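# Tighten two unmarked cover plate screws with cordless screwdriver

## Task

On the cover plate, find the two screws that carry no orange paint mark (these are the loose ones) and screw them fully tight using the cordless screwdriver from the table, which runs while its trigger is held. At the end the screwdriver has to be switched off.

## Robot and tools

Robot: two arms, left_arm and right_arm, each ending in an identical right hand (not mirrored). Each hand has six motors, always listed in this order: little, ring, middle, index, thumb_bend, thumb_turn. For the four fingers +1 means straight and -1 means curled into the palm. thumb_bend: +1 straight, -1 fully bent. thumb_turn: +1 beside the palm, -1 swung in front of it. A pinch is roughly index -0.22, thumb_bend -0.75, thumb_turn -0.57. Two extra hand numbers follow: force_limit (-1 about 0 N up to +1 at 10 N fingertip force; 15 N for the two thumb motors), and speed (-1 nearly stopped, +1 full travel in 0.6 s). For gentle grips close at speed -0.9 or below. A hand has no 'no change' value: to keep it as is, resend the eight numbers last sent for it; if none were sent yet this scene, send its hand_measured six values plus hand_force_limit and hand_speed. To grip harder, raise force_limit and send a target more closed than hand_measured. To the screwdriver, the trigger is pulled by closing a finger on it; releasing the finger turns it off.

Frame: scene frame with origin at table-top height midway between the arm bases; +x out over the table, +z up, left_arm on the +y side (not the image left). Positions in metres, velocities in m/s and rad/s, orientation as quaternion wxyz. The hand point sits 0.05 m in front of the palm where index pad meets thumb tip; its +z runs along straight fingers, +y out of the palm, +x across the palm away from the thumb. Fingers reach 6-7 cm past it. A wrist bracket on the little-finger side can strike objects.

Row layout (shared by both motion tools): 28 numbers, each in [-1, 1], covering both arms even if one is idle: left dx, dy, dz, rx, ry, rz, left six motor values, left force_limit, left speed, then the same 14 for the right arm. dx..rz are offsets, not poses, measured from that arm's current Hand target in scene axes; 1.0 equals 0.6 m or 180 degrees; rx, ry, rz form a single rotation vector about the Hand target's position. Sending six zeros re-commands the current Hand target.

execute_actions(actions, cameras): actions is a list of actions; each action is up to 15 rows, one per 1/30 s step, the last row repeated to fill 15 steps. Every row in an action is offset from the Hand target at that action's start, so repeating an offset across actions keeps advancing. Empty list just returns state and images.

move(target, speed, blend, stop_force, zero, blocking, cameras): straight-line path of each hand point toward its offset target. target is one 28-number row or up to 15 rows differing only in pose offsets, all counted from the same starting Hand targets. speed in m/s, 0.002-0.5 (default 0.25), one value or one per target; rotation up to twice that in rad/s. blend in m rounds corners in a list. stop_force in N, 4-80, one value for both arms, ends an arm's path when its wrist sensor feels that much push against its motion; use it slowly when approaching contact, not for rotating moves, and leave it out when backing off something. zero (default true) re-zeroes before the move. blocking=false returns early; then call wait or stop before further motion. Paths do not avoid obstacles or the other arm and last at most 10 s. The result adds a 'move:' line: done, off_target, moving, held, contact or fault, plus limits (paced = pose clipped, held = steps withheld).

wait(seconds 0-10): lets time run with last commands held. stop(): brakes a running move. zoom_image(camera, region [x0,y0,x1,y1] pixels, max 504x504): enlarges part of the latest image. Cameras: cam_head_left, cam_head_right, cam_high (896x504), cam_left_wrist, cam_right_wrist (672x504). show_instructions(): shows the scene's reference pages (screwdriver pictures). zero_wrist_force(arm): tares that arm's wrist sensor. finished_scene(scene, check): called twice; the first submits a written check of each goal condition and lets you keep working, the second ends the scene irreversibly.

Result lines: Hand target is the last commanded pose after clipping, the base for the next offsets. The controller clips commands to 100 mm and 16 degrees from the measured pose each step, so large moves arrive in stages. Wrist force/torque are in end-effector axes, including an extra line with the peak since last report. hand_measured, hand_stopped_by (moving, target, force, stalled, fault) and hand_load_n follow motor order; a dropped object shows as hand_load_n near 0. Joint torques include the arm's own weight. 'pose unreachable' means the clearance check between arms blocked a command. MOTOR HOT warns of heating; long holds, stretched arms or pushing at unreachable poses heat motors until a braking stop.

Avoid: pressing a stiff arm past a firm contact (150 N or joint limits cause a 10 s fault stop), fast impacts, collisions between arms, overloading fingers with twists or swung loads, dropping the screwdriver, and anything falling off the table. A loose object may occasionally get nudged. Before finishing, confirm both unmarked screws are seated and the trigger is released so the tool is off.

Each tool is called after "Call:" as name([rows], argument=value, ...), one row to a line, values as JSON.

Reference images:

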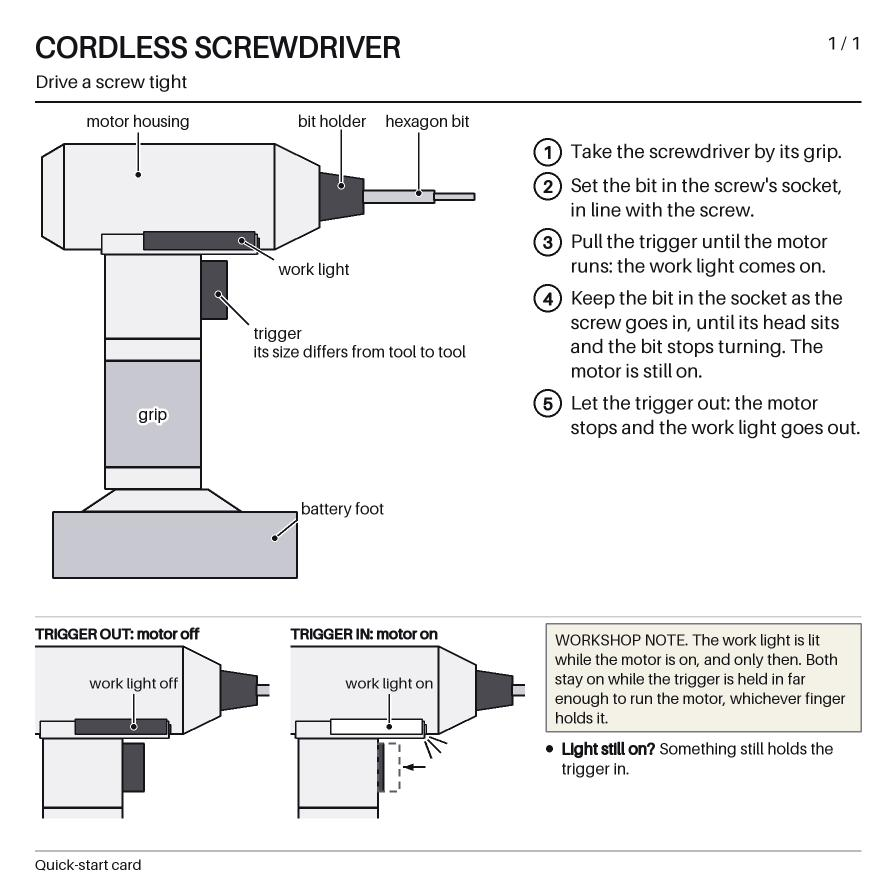

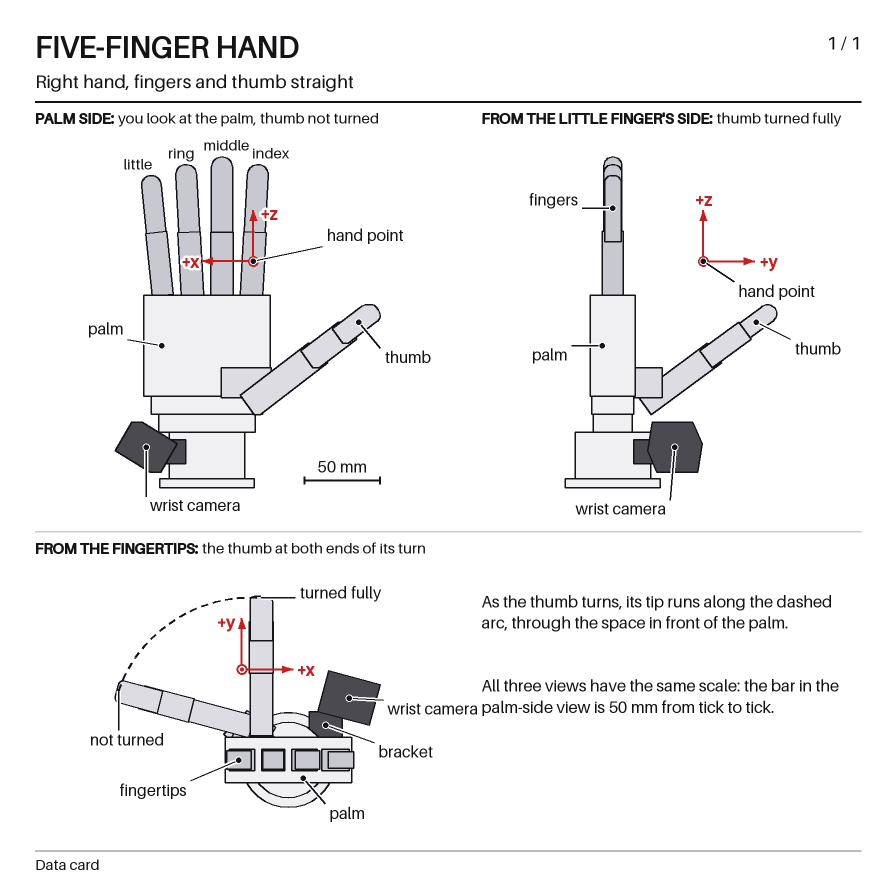

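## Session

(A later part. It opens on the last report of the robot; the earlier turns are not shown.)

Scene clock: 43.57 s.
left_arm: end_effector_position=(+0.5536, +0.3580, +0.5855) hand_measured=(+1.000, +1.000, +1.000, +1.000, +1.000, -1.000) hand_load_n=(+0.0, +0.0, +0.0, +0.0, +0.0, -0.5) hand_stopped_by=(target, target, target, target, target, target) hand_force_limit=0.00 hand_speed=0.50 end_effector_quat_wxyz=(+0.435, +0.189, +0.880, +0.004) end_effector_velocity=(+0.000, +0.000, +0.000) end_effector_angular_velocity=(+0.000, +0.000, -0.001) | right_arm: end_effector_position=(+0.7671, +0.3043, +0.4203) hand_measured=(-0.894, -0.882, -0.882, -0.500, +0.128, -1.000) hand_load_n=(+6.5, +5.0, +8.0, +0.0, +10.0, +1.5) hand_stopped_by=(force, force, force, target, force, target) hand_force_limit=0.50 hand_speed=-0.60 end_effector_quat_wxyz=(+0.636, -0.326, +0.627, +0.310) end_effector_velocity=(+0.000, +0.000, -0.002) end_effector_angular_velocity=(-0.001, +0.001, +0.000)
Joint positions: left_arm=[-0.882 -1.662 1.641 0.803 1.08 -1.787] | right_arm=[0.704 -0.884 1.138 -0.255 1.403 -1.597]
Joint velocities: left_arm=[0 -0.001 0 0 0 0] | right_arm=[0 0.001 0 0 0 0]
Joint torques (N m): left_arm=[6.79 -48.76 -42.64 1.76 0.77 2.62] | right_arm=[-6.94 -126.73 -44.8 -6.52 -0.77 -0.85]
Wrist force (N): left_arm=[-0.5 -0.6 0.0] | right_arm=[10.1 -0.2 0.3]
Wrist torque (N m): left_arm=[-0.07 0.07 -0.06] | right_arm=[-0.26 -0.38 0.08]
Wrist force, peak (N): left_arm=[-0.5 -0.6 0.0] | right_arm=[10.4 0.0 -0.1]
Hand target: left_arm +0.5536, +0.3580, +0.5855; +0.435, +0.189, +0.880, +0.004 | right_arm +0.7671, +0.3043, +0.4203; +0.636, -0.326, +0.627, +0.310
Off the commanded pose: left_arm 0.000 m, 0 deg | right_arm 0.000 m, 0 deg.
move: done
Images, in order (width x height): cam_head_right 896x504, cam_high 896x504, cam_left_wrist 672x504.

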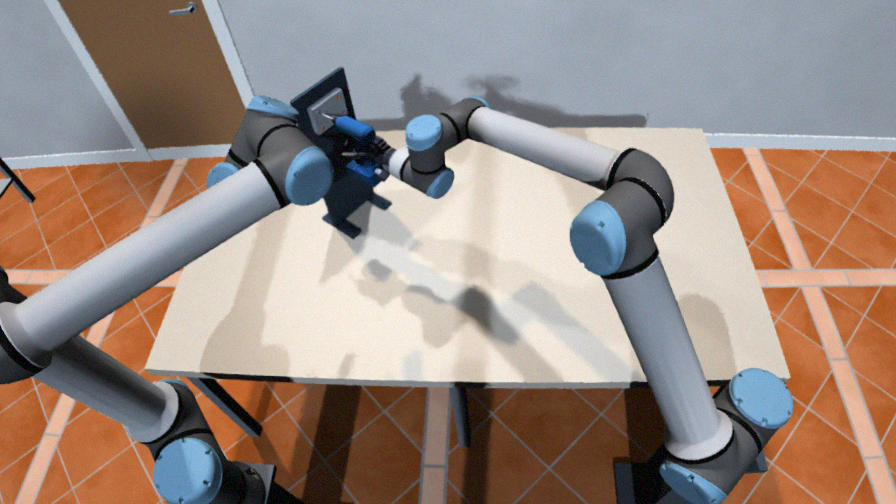

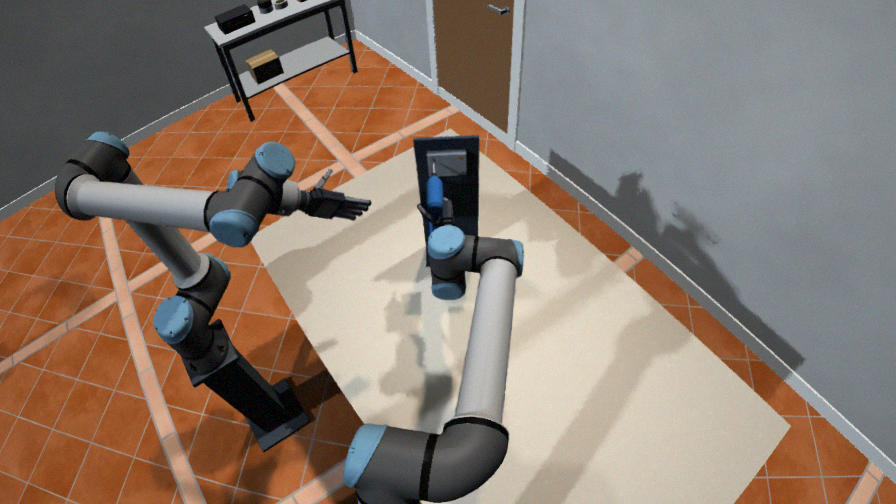

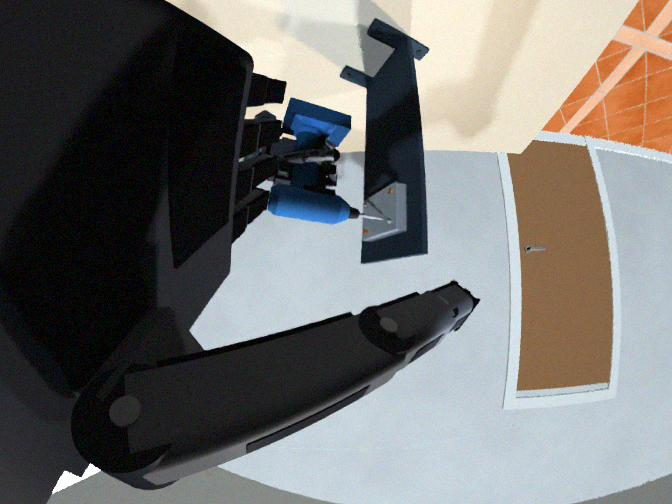

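Call:
move(target=[0,0,0,0,0,0,1,1,1,1,1,-1,0,0.5,0,0,0.001,0,0,0,-1,-1,-1,-0.9,-1,-1,0.5,-0.6], cameras=[])

Call:
zero_wrist_force(arm="right_arm")

Call:
move(target=[0,0,0,0,0,0,1,1,1,1,1,-1,0,0.5,0.0149,0.0201,0,0,0,0,-1,-1,-1,-0.9,-1,-1,0.5,-0.6], speed=0.008, stop_force=4, cameras=["cam_left_wrist","cam_high","cam_head_right"])

Call:
zoom_image(camera="cam_left_wrist", region=[340, 160, 420, 240])

Call:
zoom_image(camera="cam_head_right", region=[290, 70, 370, 150])

Call:
zoom_image(camera="cam_high", region=[410, 130, 490, 210])

Scene clock: 44.60 s.
left_arm: end_effector_position=(+0.5536, +0.3580, +0.5855) hand_measured=(+1.000, +1.000, +1.000, +1.000, +1.000, -1.000) hand_load_n=(+0.0, +0.0, +0.0, +0.0, +0.0, -0.5) hand_stopped_by=(target, target, target, target, target, target) hand_force_limit=0.00 hand_speed=0.50 end_effector_quat_wxyz=(+0.435, +0.189, +0.880, +0.004) end_effector_velocity=(+0.000, +0.000, +0.000) end_effector_angular_velocity=(+0.000, +0.000, +0.000) | right_arm: end_effector_position=(+0.7671, +0.3043, +0.4209) hand_measured=(-0.894, -0.882, -0.882, -0.784, +0.128, -1.000) hand_load_n=(+6.5, +5.0, +8.0, +7.5, +10.0, +1.5) hand_stopped_by=(force, force, force, force, force, target) hand_force_limit=0.50 hand_speed=-0.60 end_effector_quat_wxyz=(+0.636, -0.326, +0.627, +0.310) end_effector_velocity=(+0.000, +0.000, -0.001) end_effector_angular_velocity=(+0.000, +0.000, +0.000)
Joint positions: left_arm=[-0.882 -1.662 1.641 0.803 1.08 -1.787] | right_arm=[0.704 -0.884 1.137 -0.254 1.403 -1.597]
Joint velocities: left_arm=[0 0 0 0.001 0 0] | right_arm=[0 0.001 0 0 0 0]
Joint torques (N m): left_arm=[4.92 -47.18 -44.06 2.02 1.18 2.77] | right_arm=[-0.31 -126.39 -55.8 -2.79 -0.08 -0.66]
Wrist force (N): left_arm=[-0.5 0.1 -0.6] | right_arm=[9.8 -0.1 -0.4]
Wrist torque (N m): left_arm=[0.08 0.09 -0.03] | right_arm=[-0.20 -0.33 0.07]
Wrist force, peak (N): left_arm=[-0.6 0.3 -0.5] | right_arm=[10.4 0.0 0.1]
Hand target: left_arm +0.5536, +0.3580, +0.5855; +0.435, +0.189, +0.880, +0.004 | right_arm +0.7671, +0.3043, +0.4209; +0.636, -0.326, +0.627, +0.310
Off the commanded pose: left_arm 0.000 m, 0 deg | right_arm 0.000 m, 0 deg.
move: done
No camera images: "cameras" was empty.

Wrist force sensor zeroed.

Scene clock: 47.60 s.
left_arm: end_effector_position=(+0.5536, +0.3580, +0.5855) hand_measured=(+1.000, +1.000, +1.000, +1.000, +1.000, -1.000) hand_load_n=(+0.0, +0.0, +0.0, +0.0, +0.0, +0.0) hand_stopped_by=(target, target, target, target, target, target) hand_force_limit=0.00 hand_speed=0.50 end_effector_quat_wxyz=(+0.435, +0.189, +0.880, +0.004) end_effector_velocity=(+0.000, +0.000, +0.000) end_effector_angular_velocity=(-0.001, -0.001, +0.000) | right_arm: end_effector_position=(+0.7760, +0.3164, +0.4209) hand_measured=(-0.894, -0.882, -0.882, -0.784, +0.128, -1.000) hand_load_n=(+7.0, +5.0, +8.0, +8.0, +10.0, +1.5) hand_stopped_by=(force, force, force, force, force, target) hand_force_limit=0.50 hand_speed=-0.60 end_effector_quat_wxyz=(+0.636, -0.326, +0.627, +0.310) end_effector_velocity=(+0.000, +0.000, +0.000) end_effector_angular_velocity=(-0.001, +0.000, +0.000)
Joint positions: left_arm=[-0.882 -1.662 1.641 0.803 1.08 -1.787] | right_arm=[0.707 -0.857 1.091 -0.235 1.406 -1.597]
Joint velocities: left_arm=[-0.001 -0.001 0 0 0 -0.001] | right_arm=[0 0 0 0 0 0]
Joint torques (N m): left_arm=[9.48 -46.99 -42 2.18 0.75 2.66] | right_arm=[7.55 -129.32 -45.61 -6.53 0.73 -1.52]
Wrist force (N, zeroed by zero_wrist_force on right_arm): left_arm=[-0.1 0.3 -0.3] | right_arm=[0.1 0.1 0.2]
Wrist torque (N m, zeroed by zero_wrist_force on right_arm): left_arm=[0.09 0.02 -0.01] | right_arm=[0.00 -0.02 0.00]
Wrist force, peak (N, zeroed by zero_wrist_force on right_arm): left_arm=[-0.8 0.5 0.1] | right_arm=[0.9 0.1 -0.2]
Hand target: left_arm +0.5536, +0.3580, +0.5855; +0.435, +0.189, +0.880, +0.004 | right_arm +0.7760, +0.3164, +0.4209; +0.636, -0.326, +0.627, +0.310
Off the commanded pose: left_arm 0.000 m, 0 deg | right_arm 0.000 m, 0 deg.
move: done
Images, in order (width x height): cam_head_right 896x504, cam_high 896x504, cam_left_wrist 672x504.

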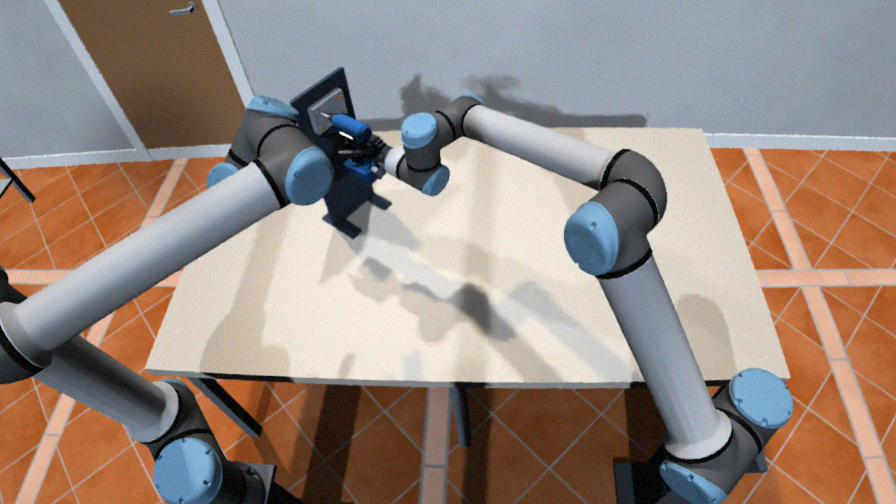

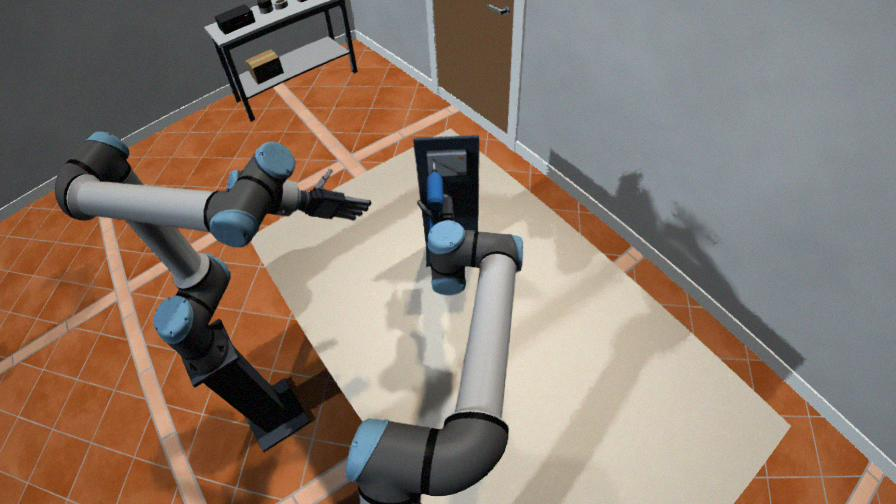

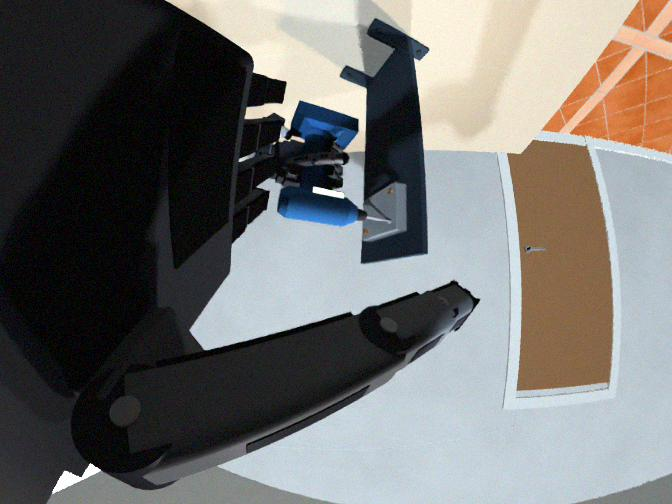

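Scaled by 6.300 from the camera's 672x504 image, which has a finer 960x720 frame.

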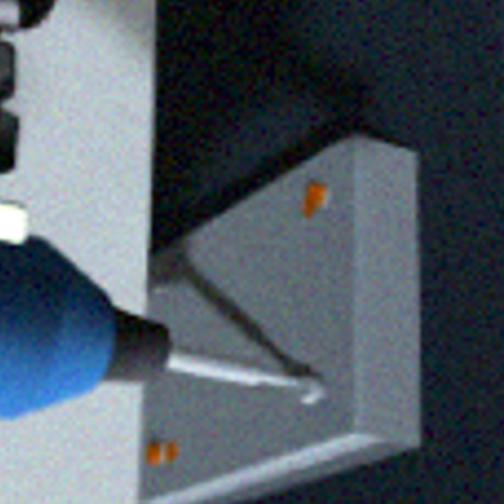

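Scaled by 6.300.

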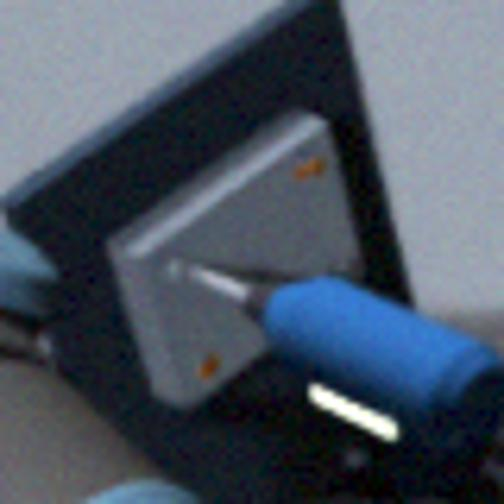

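Scaled by 6.300.

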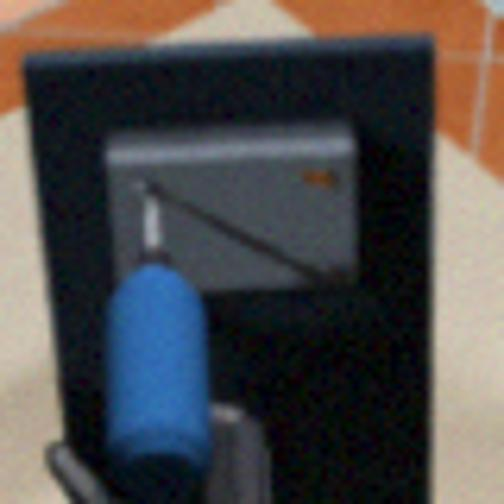

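Call:
move(target=[0,0,0,0,0,0,1,1,1,1,1,-1,0,0.5,0,0,0.0025,0,0,0,-1,-1,-1,-0.9,-1,-1,0.5,-0.6], speed=0.008, stop_force=4, cameras=[])

Call:
move(target=[0,0,0,0,0,0,1,1,1,1,1,-1,0,0.5,0.0099,0.0134,0,0,0,0,-1,-1,-1,-0.9,-1,-1,0.5,-0.6], speed=0.006, stop_force=4, cameras=["cam_left_wrist","cam_high","cam_head_right"])

Call:
zoom_image(camera="cam_left_wrist", region=[360, 190, 410, 240])

Call:
zoom_image(camera="cam_head_right", region=[290, 70, 370, 150])

Scene clock: 49.00 s.
left_arm: end_effector_position=(+0.5536, +0.3580, +0.5855) hand_measured=(+1.000, +1.000, +1.000, +1.000, +1.000, -1.000) hand_load_n=(+0.0, +0.0, +0.0, +0.0, +0.0, +0.0) hand_stopped_by=(target, target, target, target, target, target) hand_force_limit=0.00 hand_speed=0.50 end_effector_quat_wxyz=(+0.435, +0.189, +0.880, +0.004) end_effector_velocity=(+0.000, +0.000, +0.000) end_effector_angular_velocity=(+0.000, +0.000, +0.000) | right_arm: end_effector_position=(+0.7760, +0.3164, +0.4224) hand_measured=(-0.894, -0.882, -0.882, -0.784, +0.128, -1.000) hand_load_n=(+6.5, +5.0, +8.0, +8.0, +10.0, +2.0) hand_stopped_by=(force, force, force, force, force, target) hand_force_limit=0.50 hand_speed=-0.60 end_effector_quat_wxyz=(+0.636, -0.326, +0.627, +0.310) end_effector_velocity=(+0.000, +0.000, +0.000) end_effector_angular_velocity=(+0.000, -0.001, +0.000)
Joint positions: left_arm=[-0.882 -1.662 1.641 0.803 1.08 -1.787] | right_arm=[0.707 -0.858 1.089 -0.233 1.406 -1.597]
Joint velocities: left_arm=[0 0 0 0 0 0] | right_arm=[0 0 0 -0.001 0 0]
Joint torques (N m): left_arm=[7.63 -49.42 -42.63 2.05 0.49 2.45] | right_arm=[-1 -126.37 -51.5 -4.91 0.18 -1.68]
Wrist force (N, zeroed by zero_wrist_force on right_arm): left_arm=[0.2 0.2 -0.5] | right_arm=[-0.1 0.2 0.2]
Wrist torque (N m, zeroed by zero_wrist_force on right_arm): left_arm=[0.09 -0.02 0.01] | right_arm=[0.01 0.02 -0.01]
Wrist force, peak (N, zeroed by zero_wrist_force on right_arm): left_arm=[-0.8 0.0 -0.5] | right_arm=[0.2 0.3 0.7]
Hand target: left_arm +0.5536, +0.3580, +0.5855; +0.435, +0.189, +0.880, +0.004 | right_arm +0.7760, +0.3164, +0.4224; +0.636, -0.326, +0.627, +0.310
Off the commanded pose: left_arm 0.000 m, 0 deg | right_arm 0.000 m, 0 deg.
move: done
No camera images: "cameras" was empty.

Scene clock: 49.93 s.
left_arm: end_effector_position=(+0.5536, +0.3580, +0.5855) hand_measured=(+1.000, +1.000, +1.000, +1.000, +1.000, -1.000) hand_load_n=(+0.0, +0.0, +0.0, +0.0, +0.0, -0.5) hand_stopped_by=(target, target, target, target, target, target) hand_force_limit=0.00 hand_speed=0.50 end_effector_quat_wxyz=(+0.435, +0.189, +0.880, +0.004) end_effector_velocity=(+0.000, +0.000, +0.000) end_effector_angular_velocity=(+0.000, +0.001, +0.001) | right_arm: end_effector_position=(+0.7765, +0.3171, +0.4225) hand_measured=(-0.894, -0.882, -0.882, -0.784, +0.128, -1.000) hand_load_n=(+7.0, +4.5, +7.5, +8.0, +10.5, +1.5) hand_stopped_by=(force, force, force, force, force, target) hand_force_limit=0.50 hand_speed=-0.60 end_effector_quat_wxyz=(+0.636, -0.326, +0.627, +0.310) end_effector_velocity=(+0.000, +0.000, +0.000) end_effector_angular_velocity=(+0.000, +0.000, +0.000)
Joint positions: left_arm=[-0.882 -1.662 1.641 0.803 1.08 -1.787] | right_arm=[0.707 -0.856 1.087 -0.232 1.406 -1.597]
Joint velocities: left_arm=[0.001 0.001 0 0 0 -0.001] | right_arm=[0 0 0 0 0 0]
Joint torques (N m): left_arm=[6.45 -46.56 -42.56 2.09 0.61 2.59] | right_arm=[-11.9 -129.45 -44.59 -6.44 0.13 -1.73]
Wrist force (N, zeroed by zero_wrist_force on right_arm): left_arm=[-0.1 0.3 -0.3] | right_arm=[-0.7 0.9 -1.8]
Wrist torque (N m, zeroed by zero_wrist_force on right_arm): left_arm=[0.08 0.01 0.00] | right_arm=[0.04 -0.18 -0.04]
Wrist force, peak (N, zeroed by zero_wrist_force on right_arm): left_arm=[-0.3 0.1 -0.6] | right_arm=[-1.6 0.8 -11.2]
Hand target: left_arm +0.5536, +0.3580, +0.5855; +0.435, +0.189, +0.880, +0.004 | right_arm +0.7766, +0.3170, +0.4225; +0.636, -0.326, +0.627, +0.310
Off the commanded pose: left_arm 0.000 m, 0 deg | right_arm 0.009 m, 0 deg.
move: contact (right_arm)
Images, in order (width x height): cam_head_right 896x504, cam_high 896x504, cam_left_wrist 672x504.

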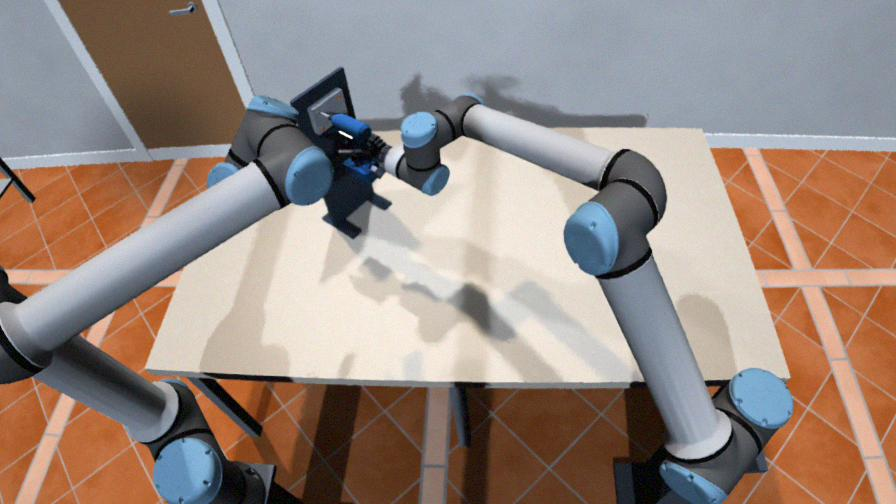

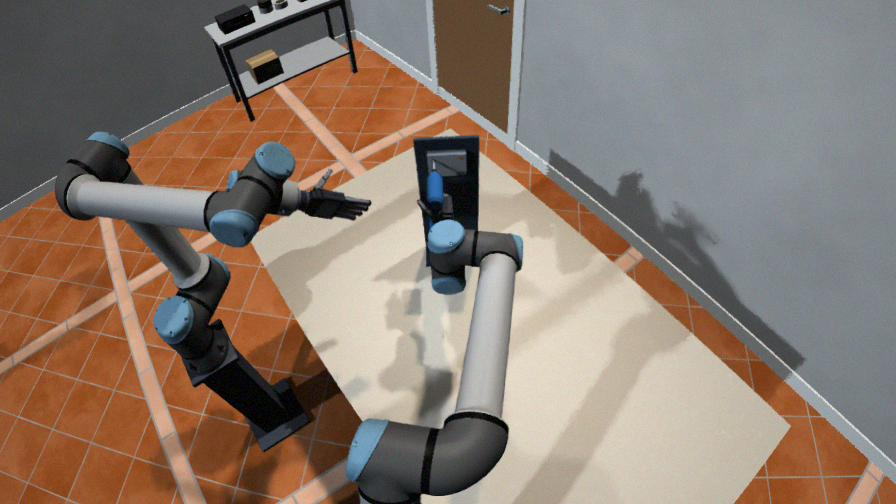

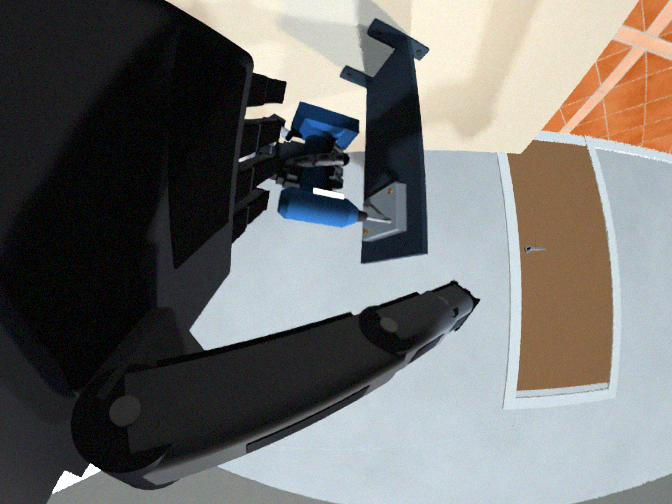

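Scaled by 10.080 from the camera's 672x504 image, which has a finer 960x720 frame.

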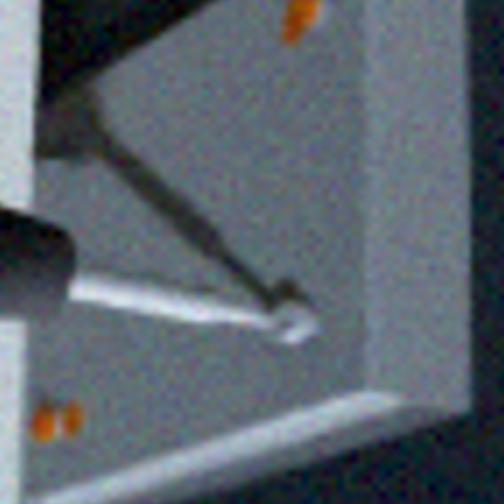

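Scaled by 6.300.

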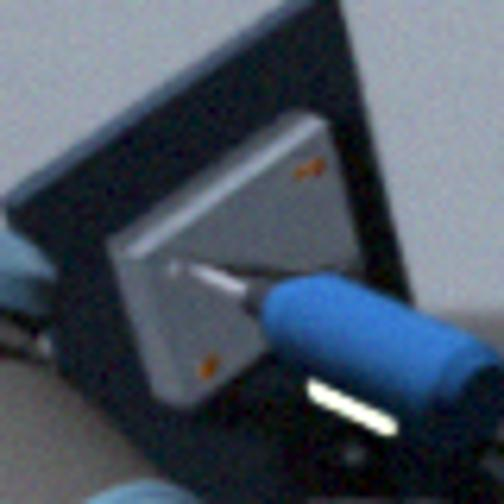

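Call:
move(target=[0,0,0,0,0,0,1,1,1,1,1,-1,0,0.5,0.0006,0.0008,0,0,0,0,-1,-1,-1,-0.9,-1,-1,0.5,-0.6], speed=0.005, cameras=[])

Call:
move(target=[0,0,0,0,0,0,1,1,1,1,1,-1,0,0.5,0,0,0.001,0,0,0,-1,-1,-1,-0.9,-1,-1,0.5,-0.6], speed=0.005, cameras=[])

Call:
move(target=[0,0,0,0,0,0,1,1,1,1,1,-1,0,0.5,0,0,0.001,0,0,0,-1,-1,-1,-0.9,-1,-1,0.5,-0.6], speed=0.005, cameras=[])

Call:
move(target=[0,0,0,0,0,0,1,1,1,1,1,-1,0,0.5,0,0,0.001,0,0,0,-1,-1,-1,-0.9,-1,-1,0.5,-0.6], speed=0.005, cameras=[])

Scene clock: 51.00 s.
left_arm: end_effector_position=(+0.5536, +0.3580, +0.5855) hand_measured=(+1.000, +1.000, +1.000, +1.000, +1.000, -1.000) hand_load_n=(+0.0, +0.0, +0.0, +0.0, +0.0, +0.0) hand_stopped_by=(target, target, target, target, target, target) hand_force_limit=0.00 hand_speed=0.50 end_effector_quat_wxyz=(+0.435, +0.189, +0.880, +0.004) end_effector_velocity=(+0.000, -0.001, +0.000) end_effector_angular_velocity=(+0.000, +0.000, -0.001) | right_arm: end_effector_position=(+0.7770, +0.3175, +0.4226) hand_measured=(-0.894, -0.882, -0.882, -0.784, +0.128, -1.000) hand_load_n=(+8.0, +5.0, +7.0, +8.0, +11.0, +0.5) hand_stopped_by=(force, force, force, force, force, target) hand_force_limit=0.50 hand_speed=-0.60 end_effector_quat_wxyz=(+0.636, -0.326, +0.627, +0.310) end_effector_velocity=(+0.000, +0.000, +0.000) end_effector_angular_velocity=(+0.001, +0.000, +0.000)
Joint positions: left_arm=[-0.882 -1.662 1.641 0.803 1.08 -1.787] | right_arm=[0.707 -0.855 1.085 -0.231 1.406 -1.597]
Joint velocities: left_arm=[-0.001 -0.001 0 0 0 0] | right_arm=[0 0 0 -0.001 0 0]
Joint torques (N m): left_arm=[3.99 -47.13 -41.84 2.83 0.46 2.91] | right_arm=[6.9 -101.43 -54.57 -2.11 3.1 -1.68]
Wrist force (N, zeroed by zero_wrist_force on right_arm): left_arm=[-0.5 0.0 0.1] | right_arm=[-2.9 0.6 -14.9]
Wrist torque (N m, zeroed by zero_wrist_force on right_arm): left_arm=[0.03 0.07 -0.04] | right_arm=[0.35 -0.95 -0.11]
Wrist force, peak (N, zeroed by zero_wrist_force on right_arm): left_arm=[-0.6 0.6 -0.4] | right_arm=[-2.9 0.6 -14.9]
Hand target: left_arm +0.5536, +0.3580, +0.5855; +0.435, +0.189, +0.880, +0.004 | right_arm +0.7770, +0.3175, +0.4225; +0.636, -0.326, +0.627, +0.310
Off the commanded pose: left_arm 0.000 m, 0 deg | right_arm 0.000 m, 0 deg.
move: done
No camera images: "cameras" was empty.

Scene clock: 51.70 s.
left_arm: end_effector_position=(+0.5536, +0.3580, +0.5855) hand_measured=(+1.000, +1.000, +1.000, +1.000, +1.000, -1.000) hand_load_n=(+0.0, +0.0, +0.5, +0.0, +0.0, +0.0) hand_stopped_by=(target, target, target, target, target, target) hand_force_limit=0.00 hand_speed=0.50 end_effector_quat_wxyz=(+0.435, +0.189, +0.880, +0.004) end_effector_velocity=(+0.000, +0.000, +0.000) end_effector_angular_velocity=(+0.000, +0.000, -0.001) | right_arm: end_effector_position=(+0.7770, +0.3175, +0.4231) hand_measured=(-0.894, -0.882, -0.882, -0.784, +0.128, -1.000) hand_load_n=(+8.5, +5.0, +7.0, +7.5, +11.0, +0.5) hand_stopped_by=(force, force, force, force, force, target) hand_force_limit=0.50 hand_speed=-0.60 end_effector_quat_wxyz=(+0.636, -0.326, +0.627, +0.310) end_effector_velocity=(+0.000, +0.000, +0.001) end_effector_angular_velocity=(+0.000, +0.000, +0.000)
Joint positions: left_arm=[-0.882 -1.662 1.641 0.803 1.08 -1.787] | right_arm=[0.707 -0.855 1.084 -0.23 1.406 -1.597]
Joint velocities: left_arm=[0 0 0 0 0 0.001] | right_arm=[0 -0.001 0 0 0 0]
Joint torques (N m): left_arm=[3.66 -47.46 -42.78 2.72 0.72 2.73] | right_arm=[12.99 -119.8 -55.62 -2.21 3.14 -1.67]
Wrist force (N, zeroed by zero_wrist_force on right_arm): left_arm=[0.0 0.3 -0.3] | right_arm=[-2.9 0.4 -14.2]
Wrist torque (N m, zeroed by zero_wrist_force on right_arm): left_arm=[0.09 0.01 0.00] | right_arm=[0.31 -0.93 -0.11]
Wrist force, peak (N, zeroed by zero_wrist_force on right_arm): left_arm=[-0.5 0.4 -0.2] | right_arm=[-2.5 0.4 -16.6]
Hand target: left_arm +0.5536, +0.3580, +0.5855; +0.435, +0.189, +0.880, +0.004 | right_arm +0.7770, +0.3175, +0.4231; +0.636, -0.326, +0.627, +0.310
Off the commanded pose: left_arm 0.000 m, 0 deg | right_arm 0.000 m, 0 deg.
move: done
No camera images: "cameras" was empty.

Scene clock: 52.40 s.
left_arm: end_effector_position=(+0.5536, +0.3580, +0.5855) hand_measured=(+1.000, +1.000, +1.000, +1.000, +1.000, -1.000) hand_load_n=(+0.0, +0.0, +0.0, +0.0, +0.0, -0.5) hand_stopped_by=(target, target, target, target, target, target) hand_force_limit=0.00 hand_speed=0.50 end_effector_quat_wxyz=(+0.435, +0.189, +0.880, +0.004) end_effector_velocity=(+0.000, +0.000, -0.001) end_effector_angular_velocity=(-0.001, +0.002, +0.002) | right_arm: end_effector_position=(+0.7770, +0.3175, +0.4238) hand_measured=(-0.894, -0.882, -0.882, -0.784, +0.128, -1.000) hand_load_n=(+8.5, +5.0, +7.0, +8.0, +10.5, +0.5) hand_stopped_by=(force, force, force, force, force, target) hand_force_limit=0.50 hand_speed=-0.60 end_effector_quat_wxyz=(+0.636, -0.326, +0.627, +0.310) end_effector_velocity=(+0.000, +0.000, +0.001) end_effector_angular_velocity=(+0.001, -0.001, +0.000)
Joint positions: left_arm=[-0.882 -1.662 1.641 0.803 1.08 -1.787] | right_arm=[0.707 -0.856 1.084 -0.229 1.406 -1.597]
Joint velocities: left_arm=[0.001 0.001 0 0 0.001 -0.003] | right_arm=[0 -0.001 0 0 0 0]
Joint torques (N m): left_arm=[2.64 -45.9 -40.86 2.54 0.52 2.58] | right_arm=[12.02 -120.46 -55.38 -2.28 3.02 -1.5]
Wrist force (N, zeroed by zero_wrist_force on right_arm): left_arm=[-0.2 0.3 -0.2] | right_arm=[-2.6 0.7 -13.8]
Wrist torque (N m, zeroed by zero_wrist_force on right_arm): left_arm=[0.08 0.04 -0.01] | right_arm=[0.34 -0.94 -0.09]
Wrist force, peak (N, zeroed by zero_wrist_force on right_arm): left_arm=[-0.9 0.1 -0.5] | right_arm=[-2.5 0.3 -14.5]
Hand target: left_arm +0.5536, +0.3580, +0.5855; +0.435, +0.189, +0.880, +0.004 | right_arm +0.7770, +0.3175, +0.4237; +0.636, -0.326, +0.627, +0.310
Off the commanded pose: left_arm 0.000 m, 0 deg | right_arm 0.000 m, 0 deg.
move: done
No camera images: "cameras" was empty.

Scene clock: 53.10 s.
left_arm: end_effector_position=(+0.5536, +0.3580, +0.5855) hand_measured=(+1.000, +1.000, +1.000, +1.000, +1.000, -1.000) hand_load_n=(+0.0, +0.0, +0.0, +0.0, +0.0, +0.0) hand_stopped_by=(target, target, target, target, target, target) hand_force_limit=0.00 hand_speed=0.50 end_effector_quat_wxyz=(+0.435, +0.189, +0.880, +0.004) end_effector_velocity=(+0.000, +0.000, +0.001) end_effector_angular_velocity=(-0.001, -0.001, +0.000) | right_arm: end_effector_position=(+0.7770, +0.3175, +0.4244) hand_measured=(-0.894, -0.882, -0.882, -0.784, +0.128, -1.000) hand_load_n=(+8.5, +5.0, +7.0, +8.0, +11.0, +0.5) hand_stopped_by=(force, force, force, force, force, target) hand_force_limit=0.50 hand_speed=-0.60 end_effector_quat_wxyz=(+0.636, -0.326, +0.627, +0.310) end_effector_velocity=(+0.000, +0.000, +0.001) end_effector_angular_velocity=(-0.001, +0.001, +0.000)
Joint positions: left_arm=[-0.882 -1.662 1.641 0.803 1.08 -1.787] | right_arm=[0.707 -0.856 1.083 -0.228 1.406 -1.597]
Joint velocities: left_arm=[0 -0.001 0 0 0 0] | right_arm=[0 -0.001 0 0.002 0 0]
Joint torques (N m): left_arm=[6.41 -45.95 -41.19 2.56 0.53 2.35] | right_arm=[12.54 -120.83 -55.3 -2.2 2.67 -1.69]
Wrist force (N, zeroed by zero_wrist_force on right_arm): left_arm=[-0.6 -0.1 -0.1] | right_arm=[-2.4 0.9 -13.7]
Wrist torque (N m, zeroed by zero_wrist_force on right_arm): left_arm=[0.01 0.09 -0.04] | right_arm=[0.37 -0.97 -0.07]
Wrist force, peak (N, zeroed by zero_wrist_force on right_arm): left_arm=[-0.7 0.1 -0.3] | right_arm=[-2.2 0.5 -14.4]
Hand target: left_arm +0.5536, +0.3580, +0.5855; +0.435, +0.189, +0.880, +0.004 | right_arm +0.7770, +0.3175, +0.4243; +0.636, -0.326, +0.627, +0.310
Off the commanded pose: left_arm 0.000 m, 0 deg | right_arm 0.000 m, 0 deg.
move: done
No camera images: "cameras" was empty.

Call:
wait(seconds=0.1)

Call:
zoom_image(camera="cam_left_wrist", region=[360, 190, 410, 240])

Call:
zoom_image(camera="cam_head_right", region=[290, 80, 340, 130])

Call:
zoom_image(camera="cam_high", region=[415, 140, 465, 190])

Scene clock: 53.37 s.
left_arm: end_effector_position=(+0.5536, +0.3580, +0.5855) hand_measured=(+1.000, +1.000, +1.000, +1.000, +1.000, -1.000) hand_load_n=(+0.0, +0.0, +0.0, +0.0, +0.0, +0.0) hand_stopped_by=(target, target, target, target, target, target) hand_force_limit=0.00 hand_speed=0.50 end_effector_quat_wxyz=(+0.435, +0.189, +0.880, +0.004) end_effector_velocity=(+0.000, -0.001, +0.000) end_effector_angular_velocity=(+0.001, +0.000, -0.002) | right_arm: end_effector_position=(+0.7770, +0.3175, +0.4244) hand_measured=(-0.894, -0.882, -0.882, -0.784, +0.128, -1.000) hand_load_n=(+8.5, +5.5, +7.0, +8.0, +11.0, +0.5) hand_stopped_by=(force, force, force, force, force, target) hand_force_limit=0.50 hand_speed=-0.60 end_effector_quat_wxyz=(+0.636, -0.326, +0.627, +0.310) end_effector_velocity=(+0.000, +0.000, +0.000) end_effector_angular_velocity=(+0.001, +0.000, +0.000)
Joint positions: left_arm=[-0.882 -1.662 1.641 0.803 1.08 -1.787] | right_arm=[0.707 -0.856 1.083 -0.228 1.406 -1.597]
Joint velocities: left_arm=[-0.001 0 0 0 0 0.002] | right_arm=[0 0 0 -0.001 0 0]
Joint torques (N m): left_arm=[6.47 -47.14 -41.98 3.19 0.53 2.13] | right_arm=[12.17 -120.29 -53.79 -2.91 2.61 -1.74]
Wrist force (N, zeroed by zero_wrist_force on right_arm): left_arm=[-0.4 0.0 -0.3] | right_arm=[-2.5 0.4 -14.2]
Wrist torque (N m, zeroed by zero_wrist_force on right_arm): left_arm=[0.05 0.06 -0.03] | right_arm=[0.32 -0.94 -0.09]
Wrist force, peak (N, zeroed by zero_wrist_force on right_arm): left_arm=[-0.7 0.1 -0.3] | right_arm=[-2.5 0.7 -14.3]
Hand target: left_arm +0.5536, +0.3580, +0.5855; +0.435, +0.189, +0.880, +0.004 | right_arm +0.7770, +0.3175, +0.4243; +0.636, -0.326, +0.627, +0.310
Off the commanded pose: left_arm 0.000 m, 0 deg | right_arm 0.000 m, 0 deg.
wait: 0.10 s; at rest from the start

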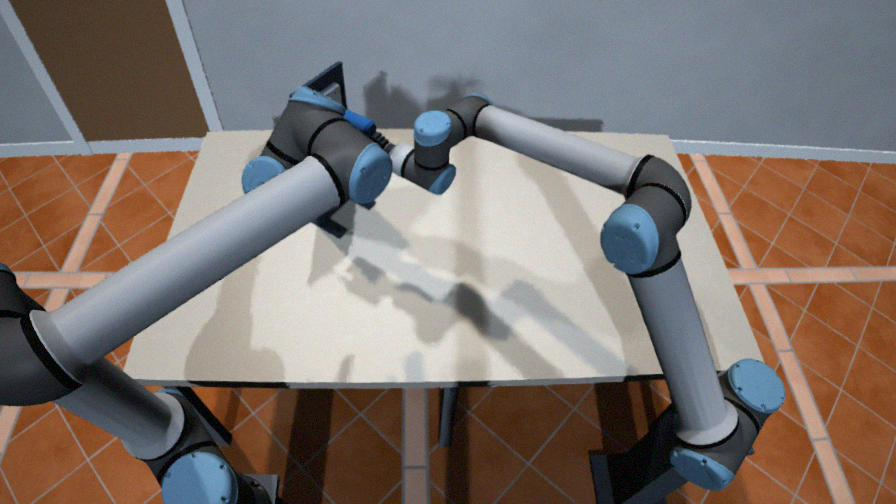

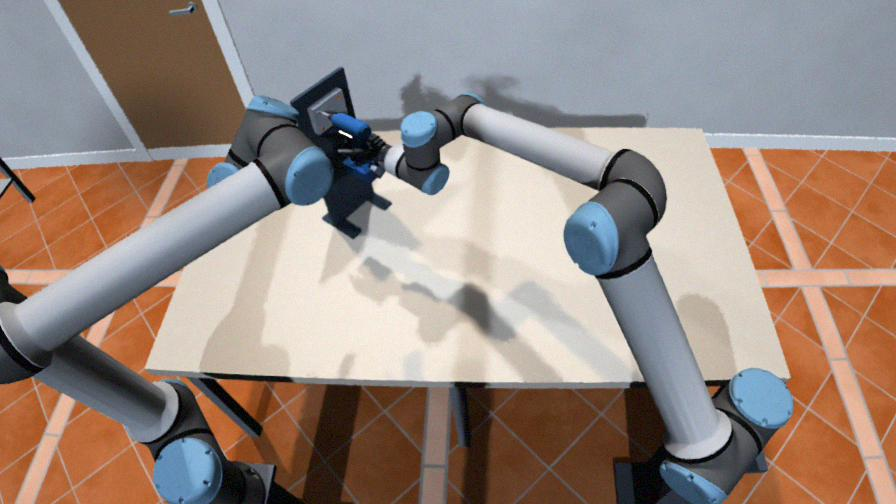

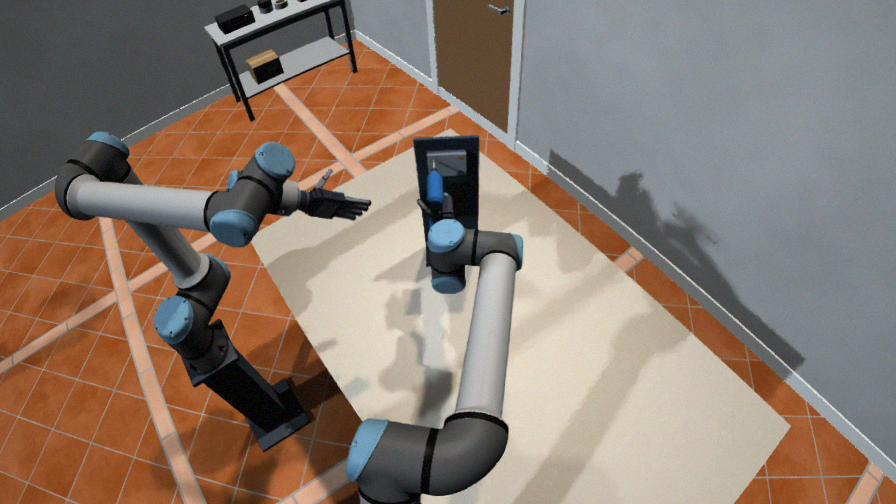

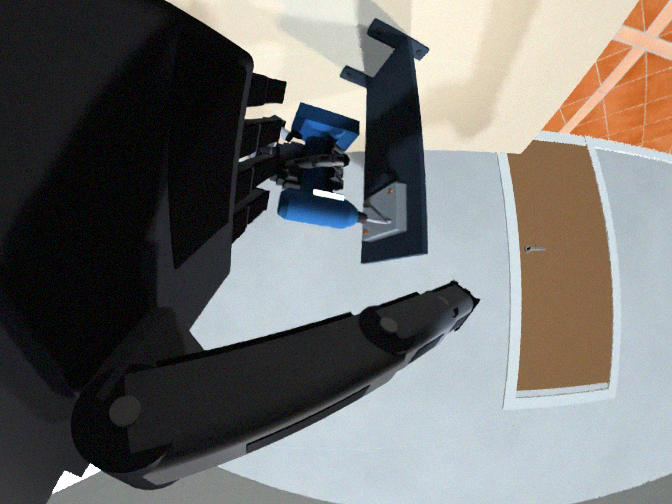

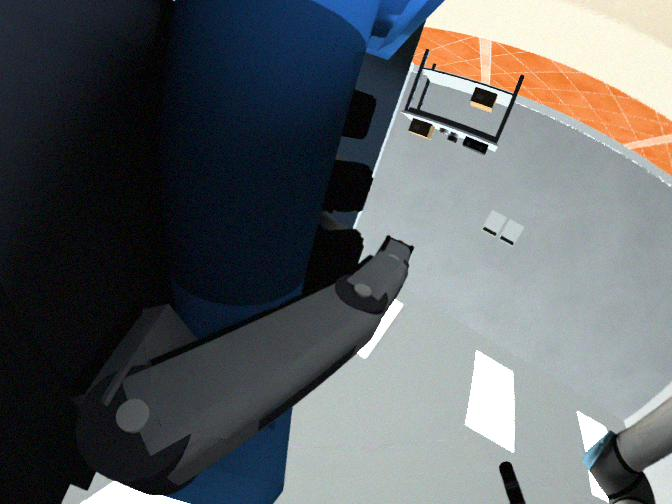

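Scaled by 10.080 from the camera's 672x504 image, which has a finer 960x720 frame.

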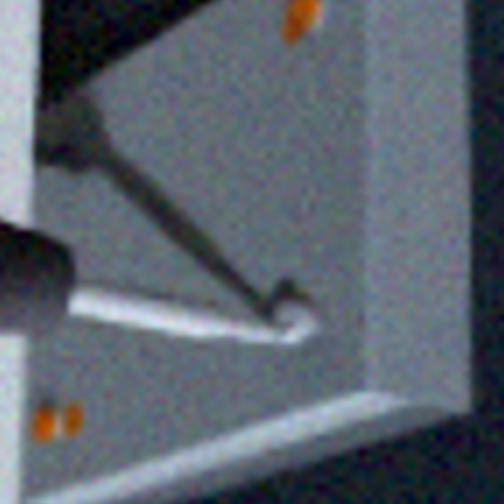

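Scaled by 10.080.

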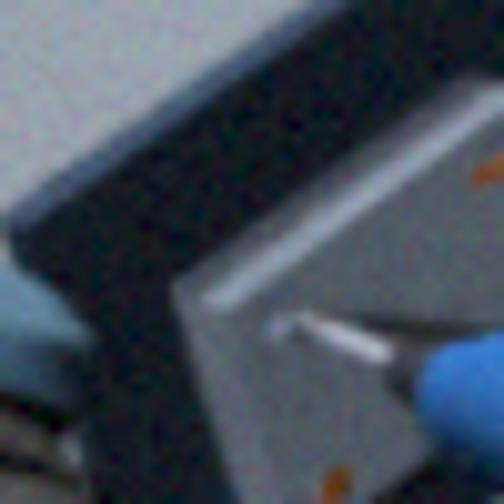

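Scaled by 10.080.

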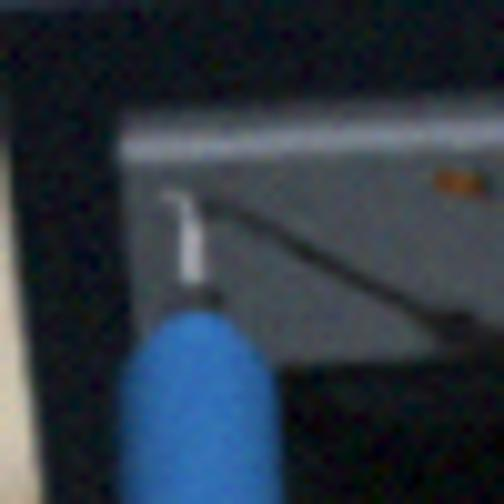

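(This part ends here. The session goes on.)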